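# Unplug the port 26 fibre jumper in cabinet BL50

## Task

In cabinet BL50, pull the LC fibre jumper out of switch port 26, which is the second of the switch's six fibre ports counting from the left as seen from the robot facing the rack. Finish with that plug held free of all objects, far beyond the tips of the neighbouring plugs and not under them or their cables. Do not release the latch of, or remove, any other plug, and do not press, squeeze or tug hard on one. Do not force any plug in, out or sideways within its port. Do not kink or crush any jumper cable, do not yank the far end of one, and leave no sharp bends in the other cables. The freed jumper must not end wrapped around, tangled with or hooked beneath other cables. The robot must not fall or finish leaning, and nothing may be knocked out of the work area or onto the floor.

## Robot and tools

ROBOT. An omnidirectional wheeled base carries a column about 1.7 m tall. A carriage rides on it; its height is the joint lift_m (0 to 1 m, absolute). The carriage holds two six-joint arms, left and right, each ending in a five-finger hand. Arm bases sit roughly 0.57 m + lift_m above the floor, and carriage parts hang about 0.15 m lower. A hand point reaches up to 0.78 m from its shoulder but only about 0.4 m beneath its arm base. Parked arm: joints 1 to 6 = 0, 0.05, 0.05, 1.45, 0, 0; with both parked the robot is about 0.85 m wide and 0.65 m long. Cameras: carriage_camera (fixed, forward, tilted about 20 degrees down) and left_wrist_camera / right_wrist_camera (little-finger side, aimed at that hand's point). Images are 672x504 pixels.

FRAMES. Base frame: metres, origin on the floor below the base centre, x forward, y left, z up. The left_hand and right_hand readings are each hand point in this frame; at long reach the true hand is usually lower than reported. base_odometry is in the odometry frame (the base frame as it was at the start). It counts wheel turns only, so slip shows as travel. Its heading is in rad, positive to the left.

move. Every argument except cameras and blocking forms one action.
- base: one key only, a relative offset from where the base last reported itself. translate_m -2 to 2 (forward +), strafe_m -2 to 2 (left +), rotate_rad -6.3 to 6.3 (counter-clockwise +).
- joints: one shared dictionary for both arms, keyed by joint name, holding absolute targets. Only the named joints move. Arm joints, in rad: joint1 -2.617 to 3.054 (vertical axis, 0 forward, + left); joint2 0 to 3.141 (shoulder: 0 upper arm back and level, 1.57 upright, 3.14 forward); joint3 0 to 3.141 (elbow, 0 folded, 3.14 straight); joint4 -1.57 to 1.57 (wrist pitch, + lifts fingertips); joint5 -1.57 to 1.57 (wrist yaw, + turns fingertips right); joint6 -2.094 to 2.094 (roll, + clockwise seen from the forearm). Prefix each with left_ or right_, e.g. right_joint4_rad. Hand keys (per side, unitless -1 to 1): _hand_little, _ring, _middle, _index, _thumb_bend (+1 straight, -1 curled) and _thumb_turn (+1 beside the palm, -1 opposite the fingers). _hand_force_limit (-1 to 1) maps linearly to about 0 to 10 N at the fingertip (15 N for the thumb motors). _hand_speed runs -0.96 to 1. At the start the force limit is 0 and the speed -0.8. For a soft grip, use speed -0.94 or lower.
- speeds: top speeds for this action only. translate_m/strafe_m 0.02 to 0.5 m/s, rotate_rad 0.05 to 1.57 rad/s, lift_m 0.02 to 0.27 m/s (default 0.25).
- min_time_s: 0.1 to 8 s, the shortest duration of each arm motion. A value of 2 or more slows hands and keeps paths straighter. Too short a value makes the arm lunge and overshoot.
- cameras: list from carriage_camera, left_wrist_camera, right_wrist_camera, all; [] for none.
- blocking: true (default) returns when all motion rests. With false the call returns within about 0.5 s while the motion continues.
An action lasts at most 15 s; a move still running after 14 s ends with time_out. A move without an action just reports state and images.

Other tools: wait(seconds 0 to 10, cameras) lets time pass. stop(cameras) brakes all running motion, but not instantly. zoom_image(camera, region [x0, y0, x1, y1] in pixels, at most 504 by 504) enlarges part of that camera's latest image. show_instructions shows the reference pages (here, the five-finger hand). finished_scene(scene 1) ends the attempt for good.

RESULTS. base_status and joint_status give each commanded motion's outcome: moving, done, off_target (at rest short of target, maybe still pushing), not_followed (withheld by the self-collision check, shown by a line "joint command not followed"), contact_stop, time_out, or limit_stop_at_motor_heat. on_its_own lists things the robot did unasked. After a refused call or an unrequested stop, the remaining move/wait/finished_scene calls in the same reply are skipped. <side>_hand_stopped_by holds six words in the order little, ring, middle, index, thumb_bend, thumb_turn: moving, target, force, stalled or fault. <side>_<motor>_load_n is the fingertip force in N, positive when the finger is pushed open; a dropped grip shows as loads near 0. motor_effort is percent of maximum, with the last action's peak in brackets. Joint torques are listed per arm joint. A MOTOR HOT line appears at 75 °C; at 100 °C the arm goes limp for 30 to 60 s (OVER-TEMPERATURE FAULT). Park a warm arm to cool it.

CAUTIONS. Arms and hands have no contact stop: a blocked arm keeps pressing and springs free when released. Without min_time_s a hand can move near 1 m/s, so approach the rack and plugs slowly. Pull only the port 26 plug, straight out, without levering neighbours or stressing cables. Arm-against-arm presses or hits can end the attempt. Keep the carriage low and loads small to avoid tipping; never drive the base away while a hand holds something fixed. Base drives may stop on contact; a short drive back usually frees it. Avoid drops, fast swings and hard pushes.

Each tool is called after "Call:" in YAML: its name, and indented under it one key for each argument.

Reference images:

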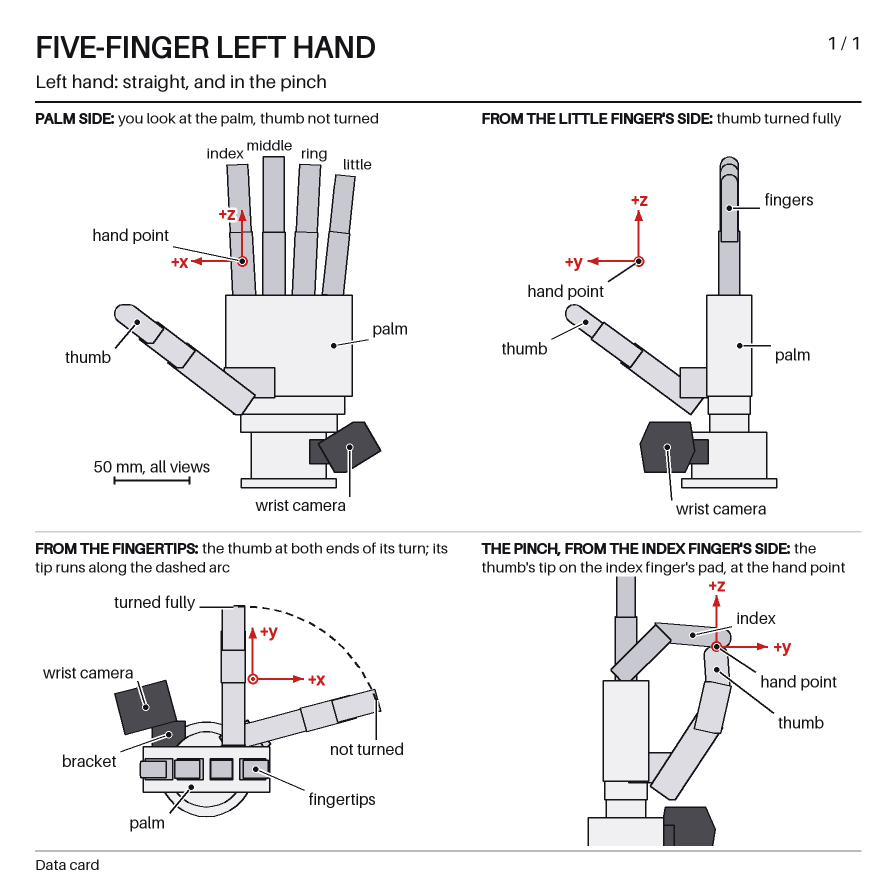

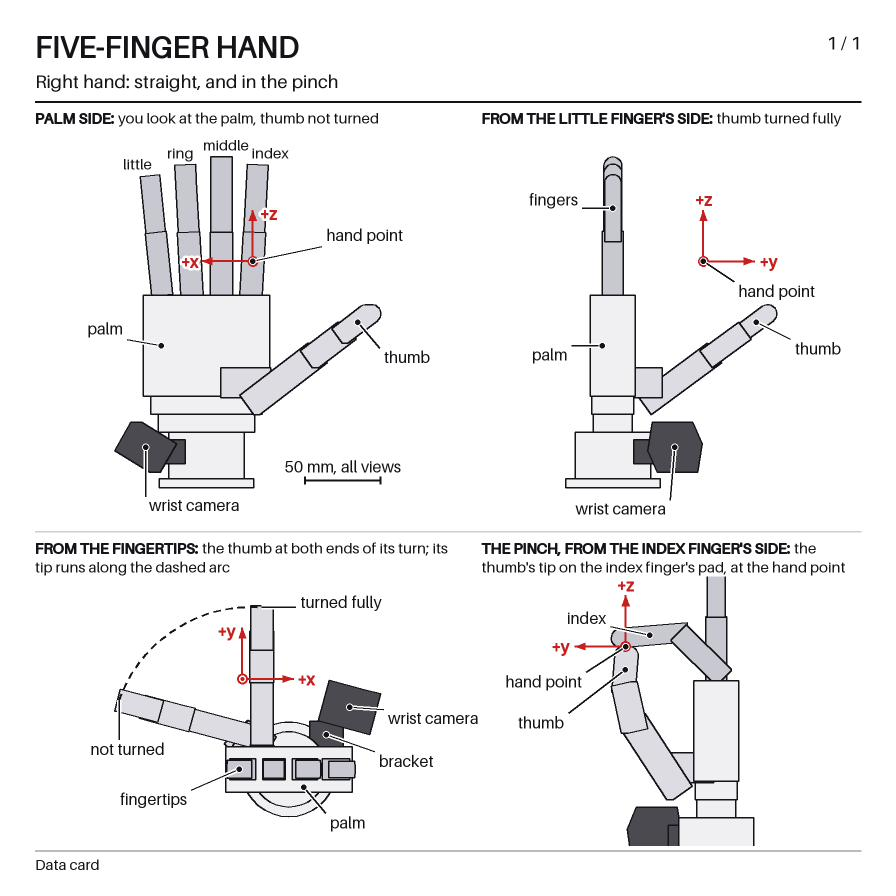

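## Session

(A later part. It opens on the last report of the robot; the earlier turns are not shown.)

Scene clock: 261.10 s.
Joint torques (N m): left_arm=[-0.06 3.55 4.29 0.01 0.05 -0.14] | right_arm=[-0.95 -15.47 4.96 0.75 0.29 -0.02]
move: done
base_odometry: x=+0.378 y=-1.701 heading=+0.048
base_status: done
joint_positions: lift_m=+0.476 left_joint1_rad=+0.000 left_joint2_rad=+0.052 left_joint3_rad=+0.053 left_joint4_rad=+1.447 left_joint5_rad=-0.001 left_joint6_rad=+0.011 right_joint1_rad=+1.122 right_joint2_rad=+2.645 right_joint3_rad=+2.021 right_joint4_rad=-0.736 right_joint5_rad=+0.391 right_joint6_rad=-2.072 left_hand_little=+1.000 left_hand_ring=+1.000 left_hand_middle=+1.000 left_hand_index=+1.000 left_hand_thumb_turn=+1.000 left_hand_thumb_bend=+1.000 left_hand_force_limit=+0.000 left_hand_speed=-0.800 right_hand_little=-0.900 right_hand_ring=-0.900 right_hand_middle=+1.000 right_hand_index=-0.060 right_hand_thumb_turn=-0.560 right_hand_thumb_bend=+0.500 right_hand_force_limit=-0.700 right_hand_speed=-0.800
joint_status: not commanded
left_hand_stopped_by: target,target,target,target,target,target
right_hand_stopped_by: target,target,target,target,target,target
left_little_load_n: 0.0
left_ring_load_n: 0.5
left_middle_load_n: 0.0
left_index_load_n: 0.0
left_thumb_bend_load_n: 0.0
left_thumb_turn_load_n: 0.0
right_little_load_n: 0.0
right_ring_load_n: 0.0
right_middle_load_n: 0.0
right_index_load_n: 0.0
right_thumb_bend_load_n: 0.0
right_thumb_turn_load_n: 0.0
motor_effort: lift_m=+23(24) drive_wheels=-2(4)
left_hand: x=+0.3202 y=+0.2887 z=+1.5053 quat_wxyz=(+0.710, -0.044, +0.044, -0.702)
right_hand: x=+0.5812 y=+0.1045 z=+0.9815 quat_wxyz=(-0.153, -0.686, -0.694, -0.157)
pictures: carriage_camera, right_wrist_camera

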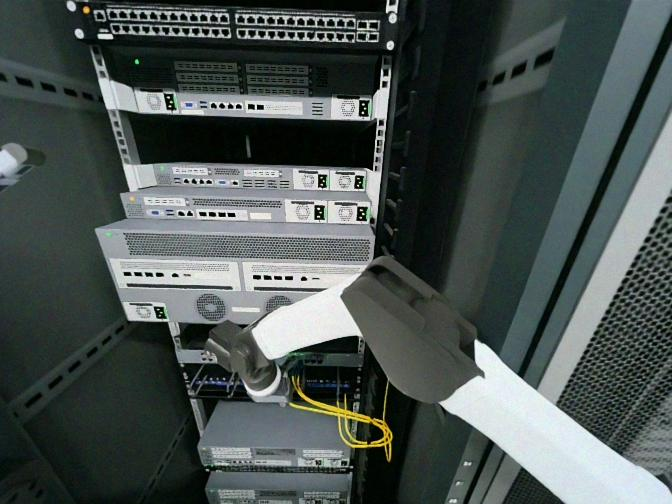

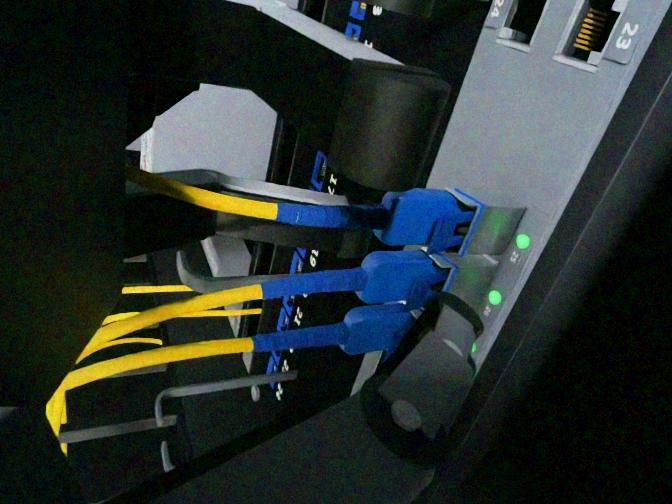

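Call:
move:
  base: {"translate_m": -0.006}
  speeds: {"translate_m": 0.02}
  cameras: []

Call:
move:
  joints: {"right_hand_index": -0.12, "right_hand_speed": -0.94, "right_hand_force_limit": -0.8}
  cameras: ["right_wrist_camera"]

Call:
zoom_image:
  camera: "right_wrist_camera"
  region: [260, 160, 500, 400]

Scene clock: 263.47 s.
Joint torques (N m): left_arm=[0.01 3.48 4.7 0.09 0.01 -0.12] | right_arm=[-0.66 -15.53 4.94 0.7 0.27 -0.02]
move: done
base_odometry: x=+0.372 y=-1.701 heading=+0.048
base_status: done
joint_positions: lift_m=+0.476 left_joint1_rad=+0.000 left_joint2_rad=+0.052 left_joint3_rad=+0.053 left_joint4_rad=+1.448 left_joint5_rad=-0.001 left_joint6_rad=+0.011 right_joint1_rad=+1.120 right_joint2_rad=+2.645 right_joint3_rad=+2.021 right_joint4_rad=-0.730 right_joint5_rad=+0.391 right_joint6_rad=-2.073 left_hand_little=+1.000 left_hand_ring=+1.000 left_hand_middle=+1.000 left_hand_index=+1.000 left_hand_thumb_turn=+1.000 left_hand_thumb_bend=+1.000 left_hand_force_limit=+0.000 left_hand_speed=-0.800 right_hand_little=-0.900 right_hand_ring=-0.900 right_hand_middle=+1.000 right_hand_index=-0.060 right_hand_thumb_turn=-0.560 right_hand_thumb_bend=+0.500 right_hand_force_limit=-0.700 right_hand_speed=-0.800
joint_status: not commanded
left_hand_stopped_by: target,target,target,target,target,target
right_hand_stopped_by: target,target,target,target,target,target
left_little_load_n: 0.0
left_ring_load_n: 0.0
left_middle_load_n: 0.0
left_index_load_n: 0.0
left_thumb_bend_load_n: 0.0
left_thumb_turn_load_n: 0.0
right_little_load_n: 0.0
right_ring_load_n: 0.0
right_middle_load_n: 0.0
right_index_load_n: 0.0
right_thumb_bend_load_n: 0.0
right_thumb_turn_load_n: 0.0
motor_effort: lift_m=+23(24) drive_wheels=-3(8)
left_hand: x=+0.3200 y=+0.2888 z=+1.5054 quat_wxyz=(+0.710, -0.044, +0.043, -0.702)
right_hand: x=+0.5827 y=+0.1048 z=+0.9818 quat_wxyz=(-0.152, -0.687, -0.692, -0.160)

Scene clock: 264.30 s.
Joint torques (N m): left_arm=[-0.05 3.56 4.68 0.03 -0.05 -0.11] | right_arm=[-0.68 -15.34 4.94 0.7 0.27 -0.01]
move: done
base_odometry: x=+0.372 y=-1.701 heading=+0.048
base_status: not commanded
joint_positions: lift_m=+0.476 left_joint1_rad=+0.000 left_joint2_rad=+0.052 left_joint3_rad=+0.053 left_joint4_rad=+1.448 left_joint5_rad=-0.001 left_joint6_rad=+0.011 right_joint1_rad=+1.120 right_joint2_rad=+2.645 right_joint3_rad=+2.021 right_joint4_rad=-0.730 right_joint5_rad=+0.391 right_joint6_rad=-2.073 left_hand_little=+1.000 left_hand_ring=+1.000 left_hand_middle=+1.000 left_hand_index=+1.000 left_hand_thumb_turn=+1.000 left_hand_thumb_bend=+1.000 left_hand_force_limit=+0.000 left_hand_speed=-0.800 right_hand_little=-0.900 right_hand_ring=-0.900 right_hand_middle=+1.000 right_hand_index=-0.120 right_hand_thumb_turn=-0.560 right_hand_thumb_bend=+0.500 right_hand_force_limit=-0.800 right_hand_speed=-0.940
joint_status: all done
left_hand_stopped_by: target,target,target,target,target,target
right_hand_stopped_by: target,target,target,target,target,target
left_little_load_n: 0.0
left_ring_load_n: 0.0
left_middle_load_n: 0.0
left_index_load_n: 0.0
left_thumb_bend_load_n: 0.0
left_thumb_turn_load_n: 0.0
right_little_load_n: 0.0
right_ring_load_n: 0.0
right_middle_load_n: 0.0
right_index_load_n: 0.0
right_thumb_bend_load_n: 0.0
right_thumb_turn_load_n: 0.0
motor_effort: lift_m=+24(24) drive_wheels=-3(3)
left_hand: x=+0.3200 y=+0.2888 z=+1.5054 quat_wxyz=(+0.710, -0.044, +0.043, -0.702)
right_hand: x=+0.5827 y=+0.1048 z=+0.9818 quat_wxyz=(-0.152, -0.687, -0.692, -0.160)

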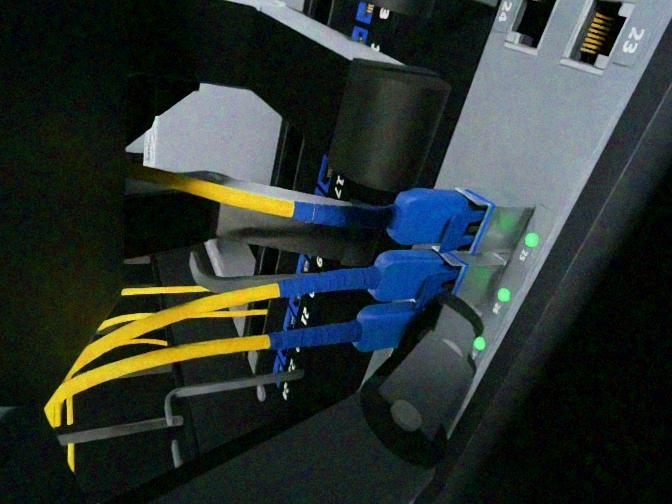

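Scaled by 2.100.

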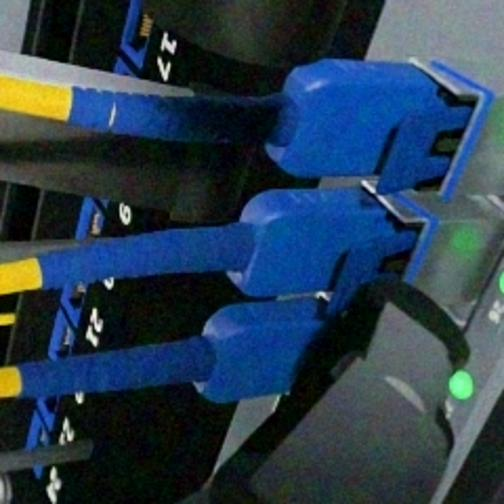

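Call:
move:
  joints: {"right_hand_index": -0.15, "right_hand_speed": -0.94, "right_hand_force_limit": -0.85}
  cameras: []

Call:
move:
  base: {"translate_m": 0.006}
  speeds: {"translate_m": 0.02}
  cameras: ["right_wrist_camera", "carriage_camera"]

Call:
zoom_image:
  camera: "right_wrist_camera"
  region: [260, 160, 500, 400]

Scene clock: 265.27 s.
Joint torques (N m): left_arm=[0.17 3.47 4.48 -0.01 -0.02 -0.1] | right_arm=[-0.66 -15.39 4.96 0.7 0.27 -0.02]
move: done
base_odometry: x=+0.372 y=-1.701 heading=+0.048
base_status: not commanded
joint_positions: lift_m=+0.476 left_joint1_rad=+0.000 left_joint2_rad=+0.052 left_joint3_rad=+0.053 left_joint4_rad=+1.448 left_joint5_rad=-0.001 left_joint6_rad=+0.011 right_joint1_rad=+1.120 right_joint2_rad=+2.645 right_joint3_rad=+2.021 right_joint4_rad=-0.730 right_joint5_rad=+0.391 right_joint6_rad=-2.073 left_hand_little=+1.000 left_hand_ring=+1.000 left_hand_middle=+1.000 left_hand_index=+1.000 left_hand_thumb_turn=+1.000 left_hand_thumb_bend=+1.000 left_hand_force_limit=+0.000 left_hand_speed=-0.800 right_hand_little=-0.900 right_hand_ring=-0.900 right_hand_middle=+1.000 right_hand_index=-0.150 right_hand_thumb_turn=-0.560 right_hand_thumb_bend=+0.500 right_hand_force_limit=-0.850 right_hand_speed=-0.940
joint_status: all done
left_hand_stopped_by: target,target,target,target,target,target
right_hand_stopped_by: target,target,target,target,target,target
left_little_load_n: 0.0
left_ring_load_n: 0.0
left_middle_load_n: 0.0
left_index_load_n: 0.0
left_thumb_bend_load_n: 0.0
left_thumb_turn_load_n: 0.0
right_little_load_n: 0.0
right_ring_load_n: 0.0
right_middle_load_n: 0.0
right_index_load_n: 0.5
right_thumb_bend_load_n: -0.5
right_thumb_turn_load_n: 0.0
motor_effort: lift_m=+24(24) drive_wheels=-2(3)
left_hand: x=+0.3200 y=+0.2888 z=+1.5054 quat_wxyz=(+0.710, -0.044, +0.043, -0.702)
right_hand: x=+0.5827 y=+0.1048 z=+0.9818 quat_wxyz=(-0.152, -0.687, -0.692, -0.160)

Scene clock: 265.97 s.
Joint torques (N m): left_arm=[0.03 3.71 4.62 0.01 0.07 -0.12] | right_arm=[-0.9 -15.36 4.86 0.75 0.28 -0.02]
move: done
base_odometry: x=+0.378 y=-1.701 heading=+0.047
base_status: done
joint_positions: lift_m=+0.476 left_joint1_rad=+0.000 left_joint2_rad=+0.052 left_joint3_rad=+0.053 left_joint4_rad=+1.447 left_joint5_rad=-0.001 left_joint6_rad=+0.011 right_joint1_rad=+1.122 right_joint2_rad=+2.645 right_joint3_rad=+2.021 right_joint4_rad=-0.734 right_joint5_rad=+0.390 right_joint6_rad=-2.073 left_hand_little=+1.000 left_hand_ring=+1.000 left_hand_middle=+1.000 left_hand_index=+1.000 left_hand_thumb_turn=+1.000 left_hand_thumb_bend=+1.000 left_hand_force_limit=+0.000 left_hand_speed=-0.800 right_hand_little=-0.900 right_hand_ring=-0.900 right_hand_middle=+1.000 right_hand_index=-0.150 right_hand_thumb_turn=-0.560 right_hand_thumb_bend=+0.500 right_hand_force_limit=-0.850 right_hand_speed=-0.940
joint_status: not commanded
left_hand_stopped_by: target,target,target,target,target,target
right_hand_stopped_by: target,target,target,target,target,target
left_little_load_n: 0.0
left_ring_load_n: 0.0
left_middle_load_n: 0.0
left_index_load_n: 0.0
left_thumb_bend_load_n: 0.0
left_thumb_turn_load_n: 0.0
right_little_load_n: 0.0
right_ring_load_n: 0.0
right_middle_load_n: 0.0
right_index_load_n: 0.5
right_thumb_bend_load_n: 0.0
right_thumb_turn_load_n: 0.0
motor_effort: lift_m=+24(24) drive_wheels=-2(3)
left_hand: x=+0.3201 y=+0.2888 z=+1.5053 quat_wxyz=(+0.710, -0.044, +0.043, -0.702)
right_hand: x=+0.5811 y=+0.1052 z=+0.9814 quat_wxyz=(-0.152, -0.686, -0.694, -0.158)
pictures: carriage_camera, right_wrist_camera

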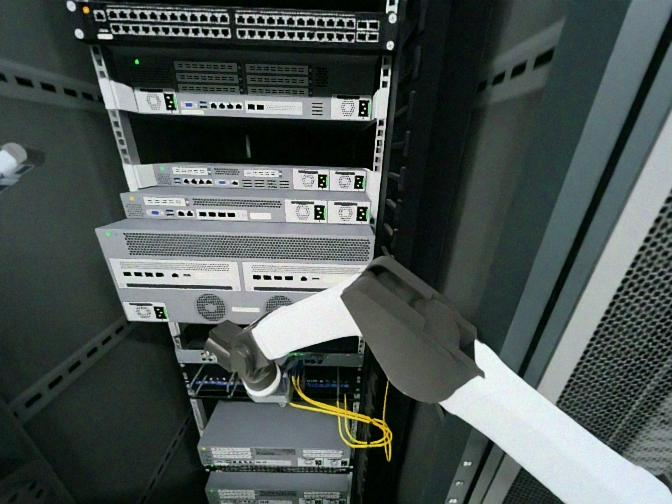

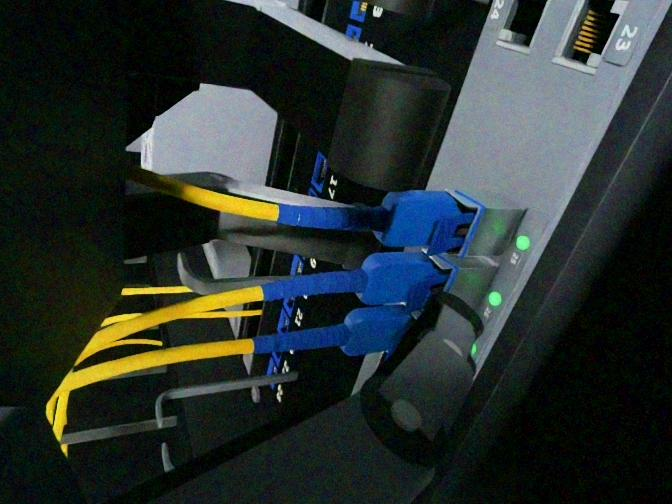

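Scaled by 2.100.

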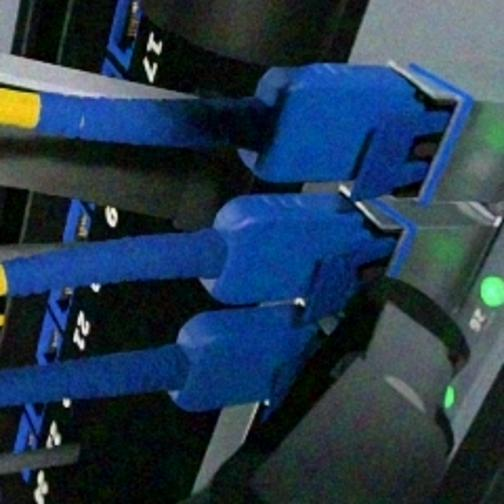

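Call:
move:
  joints: {"right_hand_thumb_bend": 0.40, "right_hand_speed": -0.9, "right_hand_force_limit": -0.8}
  cameras: ["right_wrist_camera", "carriage_camera"]

Call:
zoom_image:
  camera: "right_wrist_camera"
  region: [340, 200, 500, 360]

Call:
zoom_image:
  camera: "carriage_camera"
  region: [265, 345, 315, 385]

Scene clock: 268.30 s.
Joint torques (N m): left_arm=[-0.06 3.6 4.72 0.02 0.03 -0.09] | right_arm=[-0.9 -15.39 4.93 0.73 0.28 -0.01]
move: off_target
base_odometry: x=+0.378 y=-1.701 heading=+0.047
base_status: not commanded
joint_positions: lift_m=+0.476 left_joint1_rad=+0.000 left_joint2_rad=+0.052 left_joint3_rad=+0.053 left_joint4_rad=+1.447 left_joint5_rad=-0.001 left_joint6_rad=+0.011 right_joint1_rad=+1.122 right_joint2_rad=+2.645 right_joint3_rad=+2.021 right_joint4_rad=-0.734 right_joint5_rad=+0.390 right_joint6_rad=-2.073 left_hand_little=+1.000 left_hand_ring=+1.000 left_hand_middle=+1.000 left_hand_index=+1.000 left_hand_thumb_turn=+1.000 left_hand_thumb_bend=+1.000 left_hand_force_limit=+0.000 left_hand_speed=-0.800 right_hand_little=-0.900 right_hand_ring=-0.900 right_hand_middle=+1.000 right_hand_index=-0.150 right_hand_thumb_turn=-0.560 right_hand_thumb_bend=+0.435 right_hand_force_limit=-0.800 right_hand_speed=-0.900
joint_status: right_hand_thumb_bend off_target (ended at +0.435, target +0.400); the others done
left_hand_stopped_by: target,target,target,target,target,target
right_hand_stopped_by: target,target,target,target,force,target
left_little_load_n: 0.0
left_ring_load_n: 0.0
left_middle_load_n: 0.0
left_index_load_n: 0.0
left_thumb_bend_load_n: 0.0
left_thumb_turn_load_n: 0.0
right_little_load_n: 0.0
right_ring_load_n: 0.0
right_middle_load_n: 0.0
right_index_load_n: 0.0
right_thumb_bend_load_n: 1.5
right_thumb_turn_load_n: 0.5
motor_effort: lift_m=+24(24) drive_wheels=-2(2)
left_hand: x=+0.3201 y=+0.2888 z=+1.5053 quat_wxyz=(+0.710, -0.044, +0.043, -0.702)
right_hand: x=+0.5811 y=+0.1052 z=+0.9814 quat_wxyz=(-0.152, -0.686, -0.694, -0.158)
pictures: carriage_camera, right_wrist_camera

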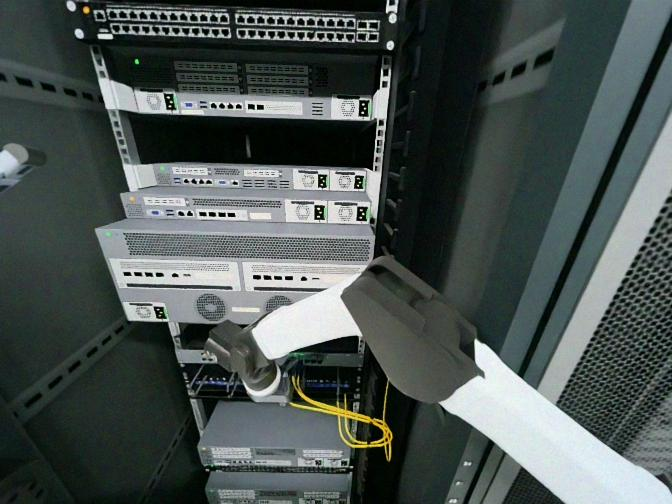

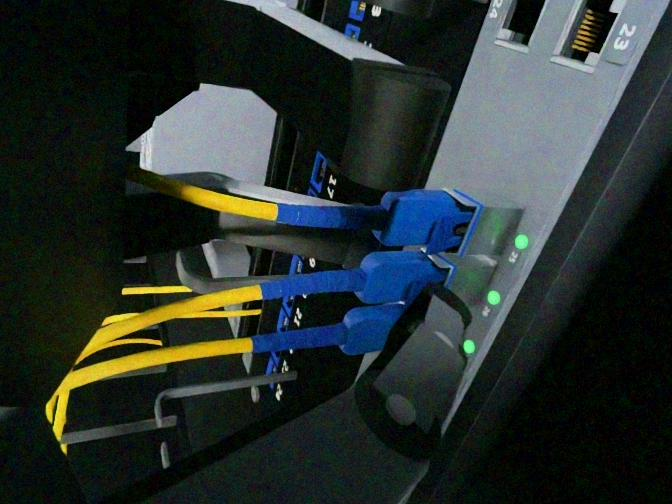

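Scaled by 3.150.

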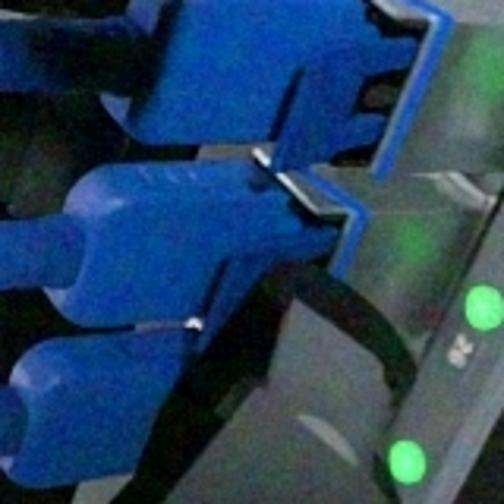

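Scaled by 10.080.

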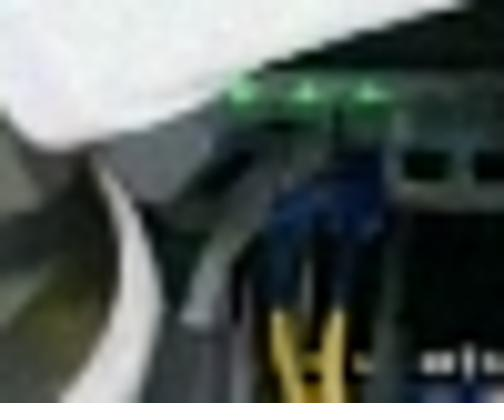

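Call:
move:
  joints: {"right_hand_index": -0.30, "right_hand_speed": -0.94, "right_hand_force_limit": -0.8}
  cameras: ["right_wrist_camera"]

Call:
zoom_image:
  camera: "right_wrist_camera"
  region: [260, 160, 500, 400]

Scene clock: 269.97 s.
Joint torques (N m): left_arm=[0.08 3.77 4.82 -0.03 -0.01 -0.13] | right_arm=[-0.9 -15.38 4.92 0.73 0.28 -0.01]
move: off_target
base_odometry: x=+0.378 y=-1.701 heading=+0.047
base_status: not commanded
joint_positions: lift_m=+0.476 left_joint1_rad=+0.000 left_joint2_rad=+0.052 left_joint3_rad=+0.053 left_joint4_rad=+1.447 left_joint5_rad=-0.001 left_joint6_rad=+0.011 right_joint1_rad=+1.122 right_joint2_rad=+2.645 right_joint3_rad=+2.021 right_joint4_rad=-0.734 right_joint5_rad=+0.390 right_joint6_rad=-2.073 left_hand_little=+1.000 left_hand_ring=+1.000 left_hand_middle=+1.000 left_hand_index=+1.000 left_hand_thumb_turn=+1.000 left_hand_thumb_bend=+1.000 left_hand_force_limit=+0.000 left_hand_speed=-0.800 right_hand_little=-0.900 right_hand_ring=-0.900 right_hand_middle=+1.000 right_hand_index=-0.262 right_hand_thumb_turn=-0.560 right_hand_thumb_bend=+0.435 right_hand_force_limit=-0.800 right_hand_speed=-0.940
joint_status: right_hand_index off_target (ended at -0.262, target -0.300); the others done
left_hand_stopped_by: target,target,target,target,target,target
right_hand_stopped_by: target,target,target,force,force,target
left_little_load_n: 0.0
left_ring_load_n: 0.0
left_middle_load_n: 0.0
left_index_load_n: 0.0
left_thumb_bend_load_n: 0.0
left_thumb_turn_load_n: 0.0
right_little_load_n: 0.0
right_ring_load_n: 0.0
right_middle_load_n: 0.0
right_index_load_n: 2.0
right_thumb_bend_load_n: 2.0
right_thumb_turn_load_n: 0.0
motor_effort: lift_m=+24(24) drive_wheels=-2(2)
left_hand: x=+0.3201 y=+0.2888 z=+1.5053 quat_wxyz=(+0.710, -0.044, +0.043, -0.702)
right_hand: x=+0.5811 y=+0.1052 z=+0.9814 quat_wxyz=(-0.152, -0.686, -0.694, -0.158)

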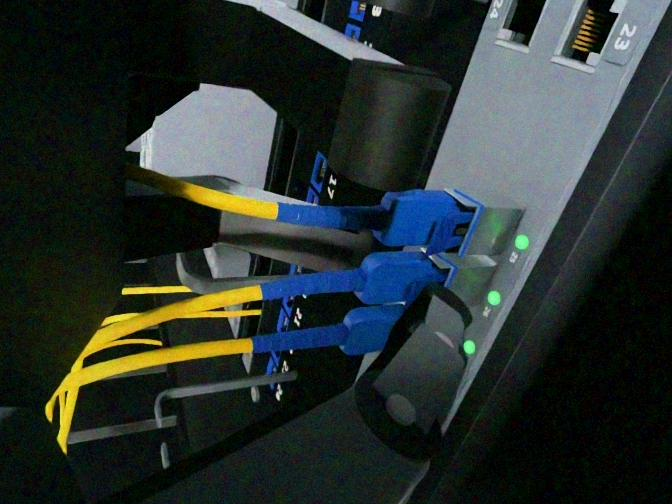

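Scaled by 2.100.

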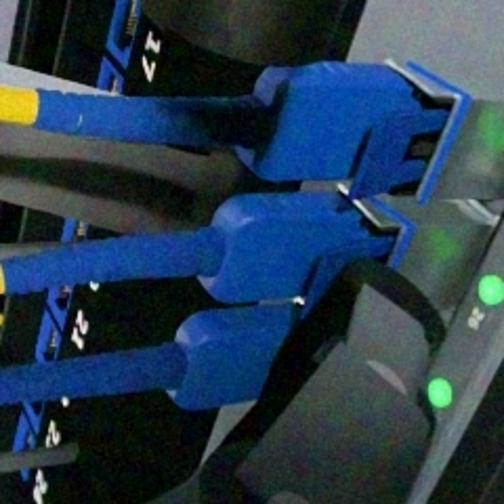

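Call:
move:
  joints: {"right_hand_thumb_bend": 0.30, "right_hand_speed": -0.94, "right_hand_force_limit": -0.5}
  cameras: ["right_wrist_camera"]

Call:
zoom_image:
  camera: "right_wrist_camera"
  region: [260, 160, 500, 400]

Scene clock: 270.90 s.
Joint torques (N m): left_arm=[-0.09 3.59 4.75 0 -0.03 -0.15] | right_arm=[-0.91 -15.38 4.93 0.73 0.28 -0.01]
move: off_target
base_odometry: x=+0.378 y=-1.701 heading=+0.047
base_status: not commanded
joint_positions: lift_m=+0.476 left_joint1_rad=+0.000 left_joint2_rad=+0.052 left_joint3_rad=+0.053 left_joint4_rad=+1.447 left_joint5_rad=-0.001 left_joint6_rad=+0.011 right_joint1_rad=+1.122 right_joint2_rad=+2.645 right_joint3_rad=+2.021 right_joint4_rad=-0.734 right_joint5_rad=+0.390 right_joint6_rad=-2.073 left_hand_little=+1.000 left_hand_ring=+1.000 left_hand_middle=+1.000 left_hand_index=+1.000 left_hand_thumb_turn=+1.000 left_hand_thumb_bend=+1.000 left_hand_force_limit=+0.000 left_hand_speed=-0.800 right_hand_little=-0.900 right_hand_ring=-0.900 right_hand_middle=+1.000 right_hand_index=-0.262 right_hand_thumb_turn=-0.560 right_hand_thumb_bend=+0.418 right_hand_force_limit=-0.500 right_hand_speed=-0.940
joint_status: right_hand_thumb_bend off_target (ended at +0.418, target +0.300); the others done
left_hand_stopped_by: target,target,target,target,target,target
right_hand_stopped_by: target,target,target,force,force,target
left_little_load_n: 0.0
left_ring_load_n: 0.0
left_middle_load_n: 0.0
left_index_load_n: 0.0
left_thumb_bend_load_n: 0.0
left_thumb_turn_load_n: 0.0
right_little_load_n: 0.0
right_ring_load_n: 0.0
right_middle_load_n: 0.0
right_index_load_n: 2.5
right_thumb_bend_load_n: 4.0
right_thumb_turn_load_n: 0.0
motor_effort: lift_m=+24(24) drive_wheels=-2(2)
left_hand: x=+0.3201 y=+0.2888 z=+1.5053 quat_wxyz=(+0.710, -0.044, +0.043, -0.702)
right_hand: x=+0.5811 y=+0.1051 z=+0.9814 quat_wxyz=(-0.152, -0.686, -0.694, -0.158)

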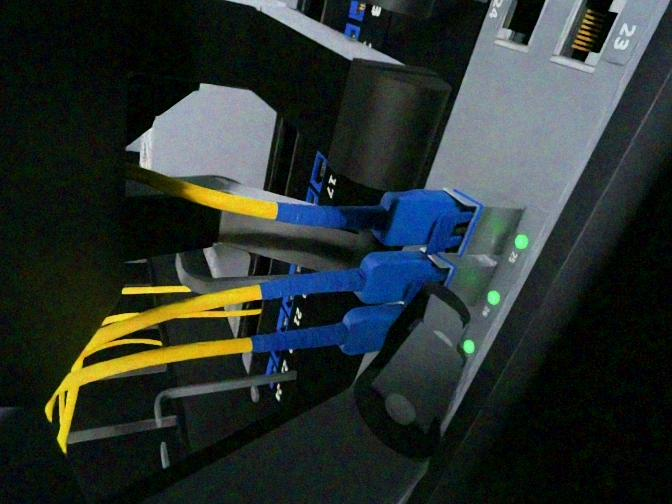

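Scaled by 2.100.

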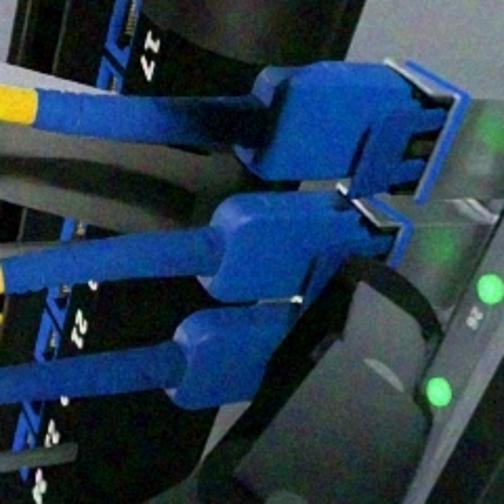

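Call:
move:
  joints: {"right_hand_thumb_bend": 0.25, "right_hand_speed": -0.94, "right_hand_force_limit": -0.1}
  cameras: ["right_wrist_camera"]

Call:
zoom_image:
  camera: "right_wrist_camera"
  region: [260, 160, 500, 400]

Scene clock: 272.47 s.
Joint torques (N m): left_arm=[-0.03 3.58 4.85 -0.01 0.02 -0.13] | right_arm=[-0.9 -15.38 4.93 0.73 0.27 -0.02]
move: off_target
base_odometry: x=+0.378 y=-1.701 heading=+0.047
base_status: not commanded
joint_positions: lift_m=+0.476 left_joint1_rad=+0.000 left_joint2_rad=+0.052 left_joint3_rad=+0.053 left_joint4_rad=+1.447 left_joint5_rad=-0.001 left_joint6_rad=+0.011 right_joint1_rad=+1.122 right_joint2_rad=+2.645 right_joint3_rad=+2.021 right_joint4_rad=-0.734 right_joint5_rad=+0.390 right_joint6_rad=-2.073 left_hand_little=+1.000 left_hand_ring=+1.000 left_hand_middle=+1.000 left_hand_index=+1.000 left_hand_thumb_turn=+1.000 left_hand_thumb_bend=+1.000 left_hand_force_limit=+0.000 left_hand_speed=-0.800 right_hand_little=-0.900 right_hand_ring=-0.900 right_hand_middle=+1.000 right_hand_index=-0.262 right_hand_thumb_turn=-0.560 right_hand_thumb_bend=+0.326 right_hand_force_limit=-0.100 right_hand_speed=-0.940
joint_status: right_hand_thumb_bend off_target (ended at +0.326, target +0.250); the others done
left_hand_stopped_by: target,target,target,target,target,target
right_hand_stopped_by: target,target,target,force,force,target
left_little_load_n: 0.0
left_ring_load_n: 0.0
left_middle_load_n: 0.0
left_index_load_n: 0.0
left_thumb_bend_load_n: 0.0
left_thumb_turn_load_n: 0.0
right_little_load_n: 0.0
right_ring_load_n: 0.0
right_middle_load_n: 0.0
right_index_load_n: 4.0
right_thumb_bend_load_n: 6.5
right_thumb_turn_load_n: 0.5
motor_effort: lift_m=+24(24) drive_wheels=-2(2)
left_hand: x=+0.3201 y=+0.2888 z=+1.5053 quat_wxyz=(+0.710, -0.044, +0.043, -0.702)
right_hand: x=+0.5811 y=+0.1050 z=+0.9815 quat_wxyz=(-0.152, -0.686, -0.694, -0.158)

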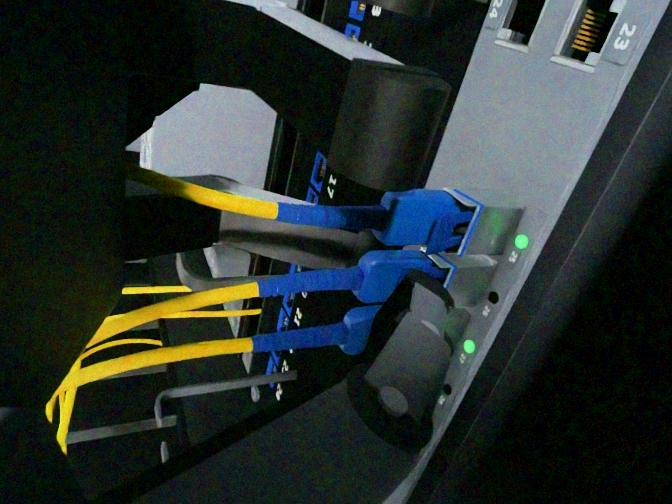

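Scaled by 2.100.

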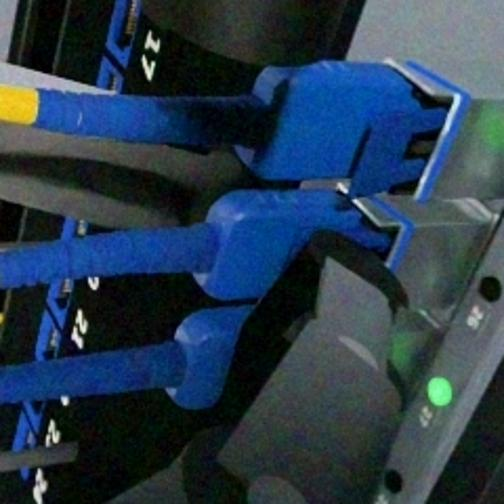

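Call:
move:
  base: {"translate_m": -0.010}
  speeds: {"translate_m": 0.02}
  cameras: ["right_wrist_camera", "carriage_camera"]

Call:
zoom_image:
  camera: "right_wrist_camera"
  region: [260, 160, 500, 400]

Scene clock: 273.60 s.
Joint torques (N m): left_arm=[0.05 3.58 4.82 0.06 0.05 -0.11] | right_arm=[-0.28 -15.31 4.96 0.55 0.28 0.04]
move: done
base_odometry: x=+0.368 y=-1.702 heading=+0.047
base_status: done
joint_positions: lift_m=+0.476 left_joint1_rad=+0.000 left_joint2_rad=+0.052 left_joint3_rad=+0.053 left_joint4_rad=+1.448 left_joint5_rad=-0.001 left_joint6_rad=+0.011 right_joint1_rad=+1.115 right_joint2_rad=+2.645 right_joint3_rad=+2.021 right_joint4_rad=-0.710 right_joint5_rad=+0.389 right_joint6_rad=-2.079 left_hand_little=+1.000 left_hand_ring=+1.000 left_hand_middle=+1.000 left_hand_index=+1.000 left_hand_thumb_turn=+1.000 left_hand_thumb_bend=+1.000 left_hand_force_limit=+0.000 left_hand_speed=-0.800 right_hand_little=-0.900 right_hand_ring=-0.900 right_hand_middle=+1.000 right_hand_index=-0.261 right_hand_thumb_turn=-0.560 right_hand_thumb_bend=+0.326 right_hand_force_limit=-0.100 right_hand_speed=-0.940
joint_status: not commanded
left_hand_stopped_by: target,target,target,target,target,target
right_hand_stopped_by: target,target,target,force,force,target
left_little_load_n: 0.0
left_ring_load_n: 0.0
left_middle_load_n: 0.0
left_index_load_n: 0.0
left_thumb_bend_load_n: 0.0
left_thumb_turn_load_n: 0.0
right_little_load_n: 0.0
right_ring_load_n: 0.0
right_middle_load_n: 0.0
right_index_load_n: 6.5
right_thumb_bend_load_n: 3.0
right_thumb_turn_load_n: 0.0
motor_effort: lift_m=+23(24) drive_wheels=-3(8)
left_hand: x=+0.3199 y=+0.2888 z=+1.5054 quat_wxyz=(+0.710, -0.043, +0.043, -0.702)
right_hand: x=+0.5867 y=+0.1077 z=+0.9827 quat_wxyz=(-0.149, -0.687, -0.691, -0.168)
pictures: carriage_camera, right_wrist_camera

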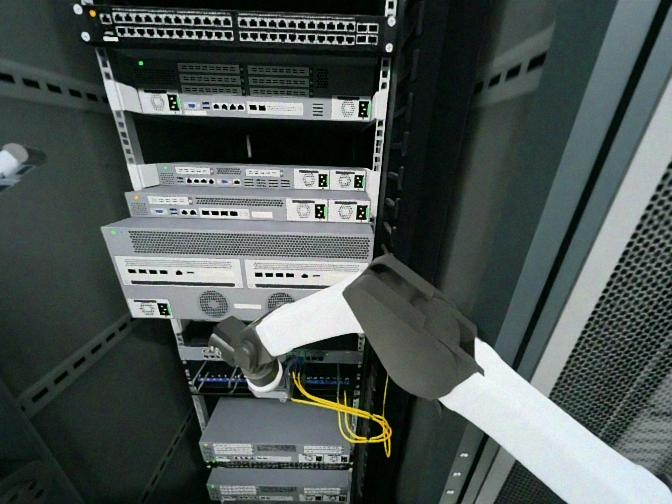

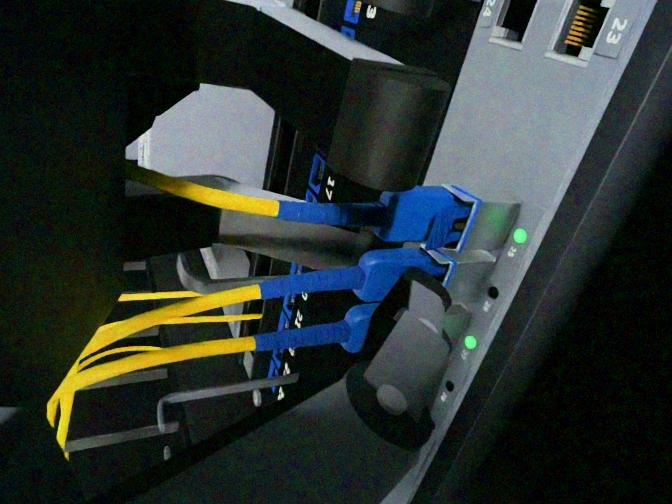

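Scaled by 2.100.

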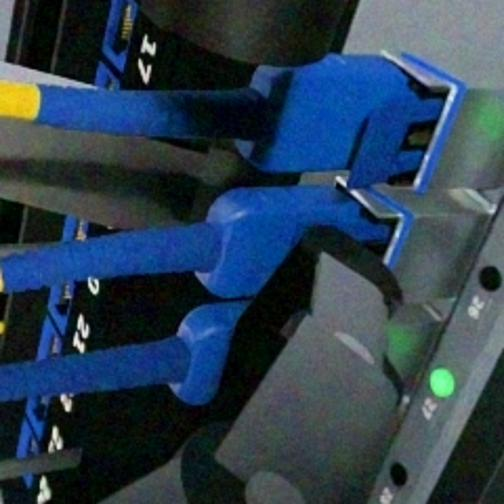

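Call:
zoom_image:
  camera: "right_wrist_camera"
  region: [340, 180, 500, 340]

Scaled by 3.150.

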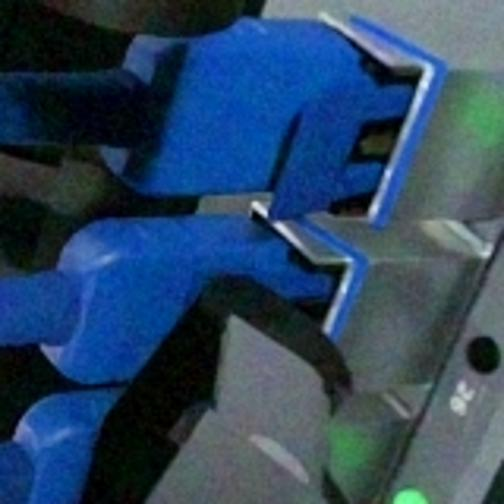

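Call:
move:
  joints: {"right_hand_thumb_bend": 0.20, "right_hand_speed": -0.94, "right_hand_force_limit": 0.0}
  cameras: ["right_wrist_camera"]

Call:
zoom_image:
  camera: "right_wrist_camera"
  region: [260, 160, 500, 400]

Scene clock: 274.80 s.
Joint torques (N m): left_arm=[-0.03 3.67 4.55 -0.01 0.06 -0.1] | right_arm=[-0.2 -15.41 4.97 0.53 0.29 0.06]
move: off_target
base_odometry: x=+0.368 y=-1.702 heading=+0.047
base_status: not commanded
joint_positions: lift_m=+0.476 left_joint1_rad=+0.000 left_joint2_rad=+0.052 left_joint3_rad=+0.053 left_joint4_rad=+1.448 left_joint5_rad=-0.001 left_joint6_rad=+0.011 right_joint1_rad=+1.115 right_joint2_rad=+2.645 right_joint3_rad=+2.021 right_joint4_rad=-0.709 right_joint5_rad=+0.389 right_joint6_rad=-2.079 left_hand_little=+1.000 left_hand_ring=+1.000 left_hand_middle=+1.000 left_hand_index=+1.000 left_hand_thumb_turn=+1.000 left_hand_thumb_bend=+1.000 left_hand_force_limit=+0.000 left_hand_speed=-0.800 right_hand_little=-0.900 right_hand_ring=-0.900 right_hand_middle=+1.000 right_hand_index=-0.261 right_hand_thumb_turn=-0.560 right_hand_thumb_bend=+0.299 right_hand_force_limit=+0.000 right_hand_speed=-0.940
joint_status: right_hand_thumb_bend off_target (ended at +0.299, target +0.200); the others done
left_hand_stopped_by: target,target,target,target,target,target
right_hand_stopped_by: target,target,target,force,force,target
left_little_load_n: 0.0
left_ring_load_n: 0.0
left_middle_load_n: 0.0
left_index_load_n: 0.0
left_thumb_bend_load_n: 0.0
left_thumb_turn_load_n: 0.0
right_little_load_n: 0.0
right_ring_load_n: 0.0
right_middle_load_n: 0.0
right_index_load_n: 8.0
right_thumb_bend_load_n: 7.5
right_thumb_turn_load_n: 0.0
motor_effort: lift_m=+24(24) drive_wheels=-3(3)
left_hand: x=+0.3199 y=+0.2888 z=+1.5054 quat_wxyz=(+0.710, -0.043, +0.043, -0.702)
right_hand: x=+0.5867 y=+0.1078 z=+0.9827 quat_wxyz=(-0.148, -0.687, -0.691, -0.168)

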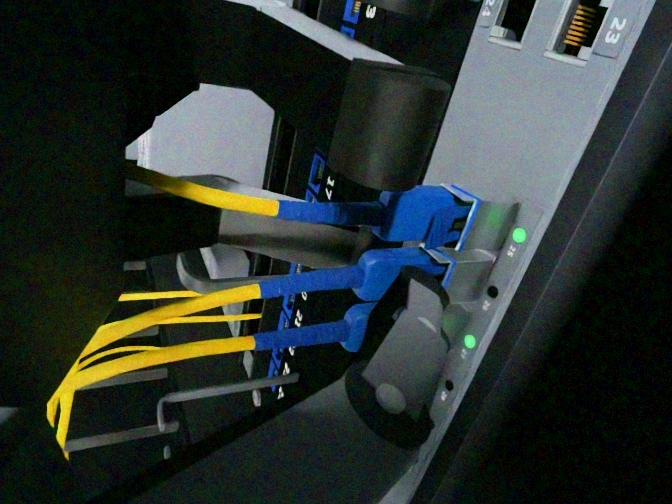

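Scaled by 2.100.

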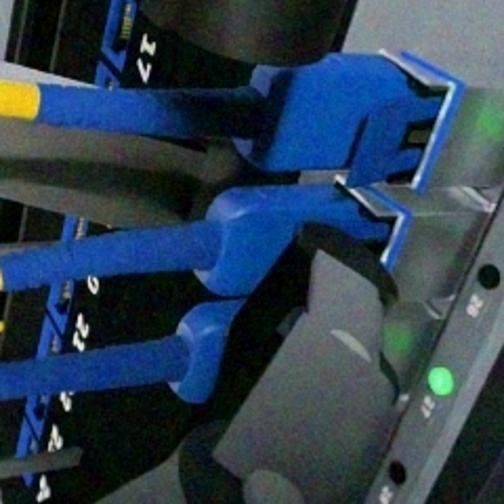

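Call:
move:
  base: {"translate_m": -0.008}
  speeds: {"translate_m": 0.02}
  cameras: ["right_wrist_camera"]

Call:
zoom_image:
  camera: "right_wrist_camera"
  region: [260, 160, 500, 400]

Scene clock: 275.73 s.
Joint torques (N m): left_arm=[0.1 3.64 4.49 0.02 0.01 -0.11] | right_arm=[0.5 -15.39 4.96 0.47 0.3 0.07]
move: done
base_odometry: x=+0.360 y=-1.702 heading=+0.048
base_status: done
joint_positions: lift_m=+0.476 left_joint1_rad=+0.000 left_joint2_rad=+0.052 left_joint3_rad=+0.053 left_joint4_rad=+1.448 left_joint5_rad=-0.001 left_joint6_rad=+0.011 right_joint1_rad=+1.106 right_joint2_rad=+2.645 right_joint3_rad=+2.021 right_joint4_rad=-0.699 right_joint5_rad=+0.387 right_joint6_rad=-2.079 left_hand_little=+1.000 left_hand_ring=+1.000 left_hand_middle=+1.000 left_hand_index=+1.000 left_hand_thumb_turn=+1.000 left_hand_thumb_bend=+1.000 left_hand_force_limit=+0.000 left_hand_speed=-0.800 right_hand_little=-0.900 right_hand_ring=-0.900 right_hand_middle=+1.000 right_hand_index=-0.261 right_hand_thumb_turn=-0.560 right_hand_thumb_bend=+0.298 right_hand_force_limit=+0.000 right_hand_speed=-0.940
joint_status: not commanded
left_hand_stopped_by: target,target,target,target,target,target
right_hand_stopped_by: target,target,target,force,force,target
left_little_load_n: 0.0
left_ring_load_n: 0.0
left_middle_load_n: 0.0
left_index_load_n: 0.0
left_thumb_bend_load_n: 0.0
left_thumb_turn_load_n: 0.0
right_little_load_n: 0.0
right_ring_load_n: 0.0
right_middle_load_n: 0.0
right_index_load_n: 7.5
right_thumb_bend_load_n: 1.5
right_thumb_turn_load_n: -0.5
motor_effort: lift_m=+24(24) drive_wheels=-4(9)
left_hand: x=+0.3200 y=+0.2888 z=+1.5054 quat_wxyz=(+0.710, -0.044, +0.043, -0.702)
right_hand: x=+0.5913 y=+0.1069 z=+0.9830 quat_wxyz=(-0.147, -0.691, -0.687, -0.172)

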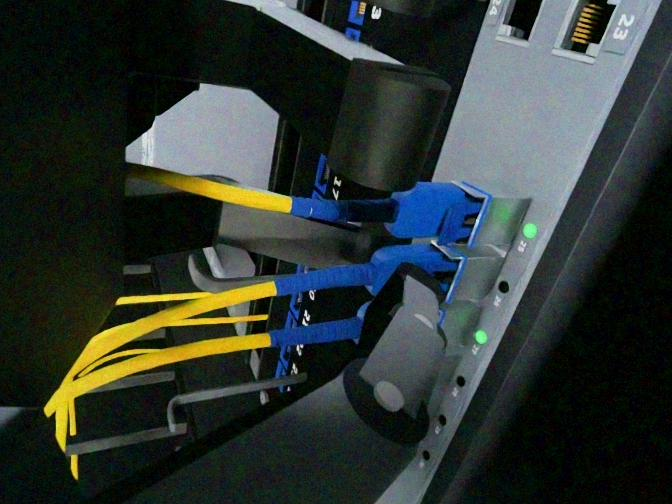

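Scaled by 2.100.

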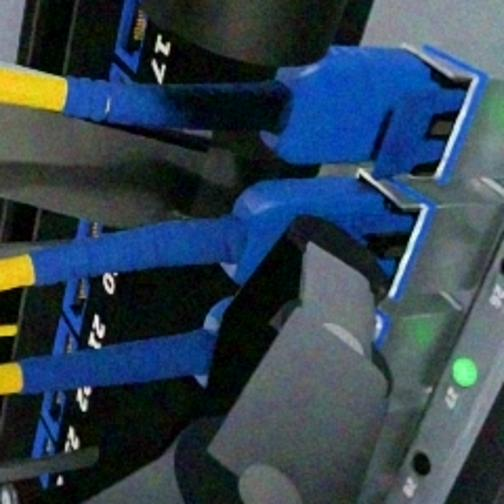

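Call:
move:
  joints: {"right_hand_thumb_bend": 0.44, "right_hand_index": -0.2, "right_hand_speed": -0.9}
  cameras: ["right_wrist_camera"]

Call:
zoom_image:
  camera: "right_wrist_camera"
  region: [260, 140, 500, 380]

Scene clock: 277.87 s.
Joint torques (N m): left_arm=[0.03 3.37 4.62 0.01 -0.03 -0.12] | right_arm=[0.64 -15.42 4.96 0.57 0.3 0.06]
move: done
base_odometry: x=+0.360 y=-1.702 heading=+0.048
base_status: not commanded
joint_positions: lift_m=+0.476 left_joint1_rad=+0.000 left_joint2_rad=+0.052 left_joint3_rad=+0.053 left_joint4_rad=+1.448 left_joint5_rad=-0.001 left_joint6_rad=+0.011 right_joint1_rad=+1.106 right_joint2_rad=+2.645 right_joint3_rad=+2.021 right_joint4_rad=-0.713 right_joint5_rad=+0.388 right_joint6_rad=-2.079 left_hand_little=+1.000 left_hand_ring=+1.000 left_hand_middle=+1.000 left_hand_index=+1.000 left_hand_thumb_turn=+1.000 left_hand_thumb_bend=+1.000 left_hand_force_limit=+0.000 left_hand_speed=-0.800 right_hand_little=-0.900 right_hand_ring=-0.900 right_hand_middle=+1.000 right_hand_index=-0.200 right_hand_thumb_turn=-0.560 right_hand_thumb_bend=+0.440 right_hand_force_limit=+0.000 right_hand_speed=-0.900
joint_status: all done
left_hand_stopped_by: target,target,target,target,target,target
right_hand_stopped_by: target,target,target,target,target,target
left_little_load_n: 0.0
left_ring_load_n: 0.0
left_middle_load_n: -0.5
left_index_load_n: 0.0
left_thumb_bend_load_n: 0.0
left_thumb_turn_load_n: 0.0
right_little_load_n: 0.0
right_ring_load_n: 0.0
right_middle_load_n: 0.0
right_index_load_n: 0.0
right_thumb_bend_load_n: 0.0
right_thumb_turn_load_n: -0.5
motor_effort: lift_m=+24(24) drive_wheels=-4(4)
left_hand: x=+0.3200 y=+0.2888 z=+1.5054 quat_wxyz=(+0.710, -0.044, +0.043, -0.702)
right_hand: x=+0.5900 y=+0.1040 z=+0.9823 quat_wxyz=(-0.149, -0.690, -0.688, -0.166)

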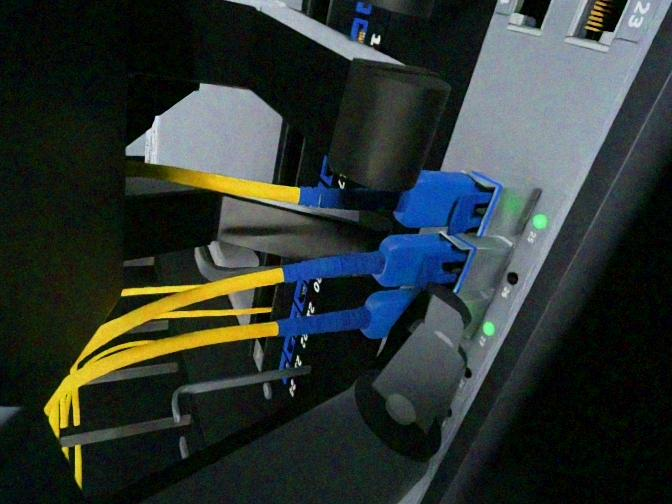

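Scaled by 2.100.

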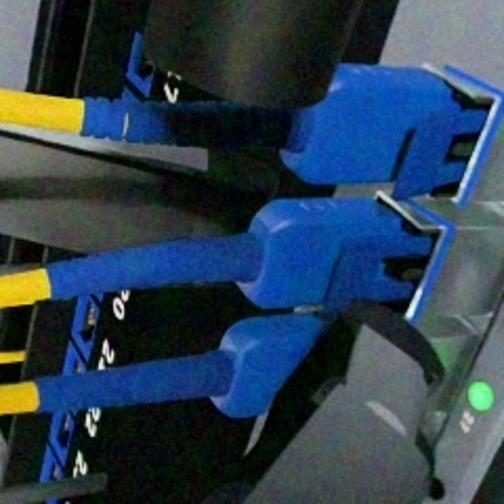

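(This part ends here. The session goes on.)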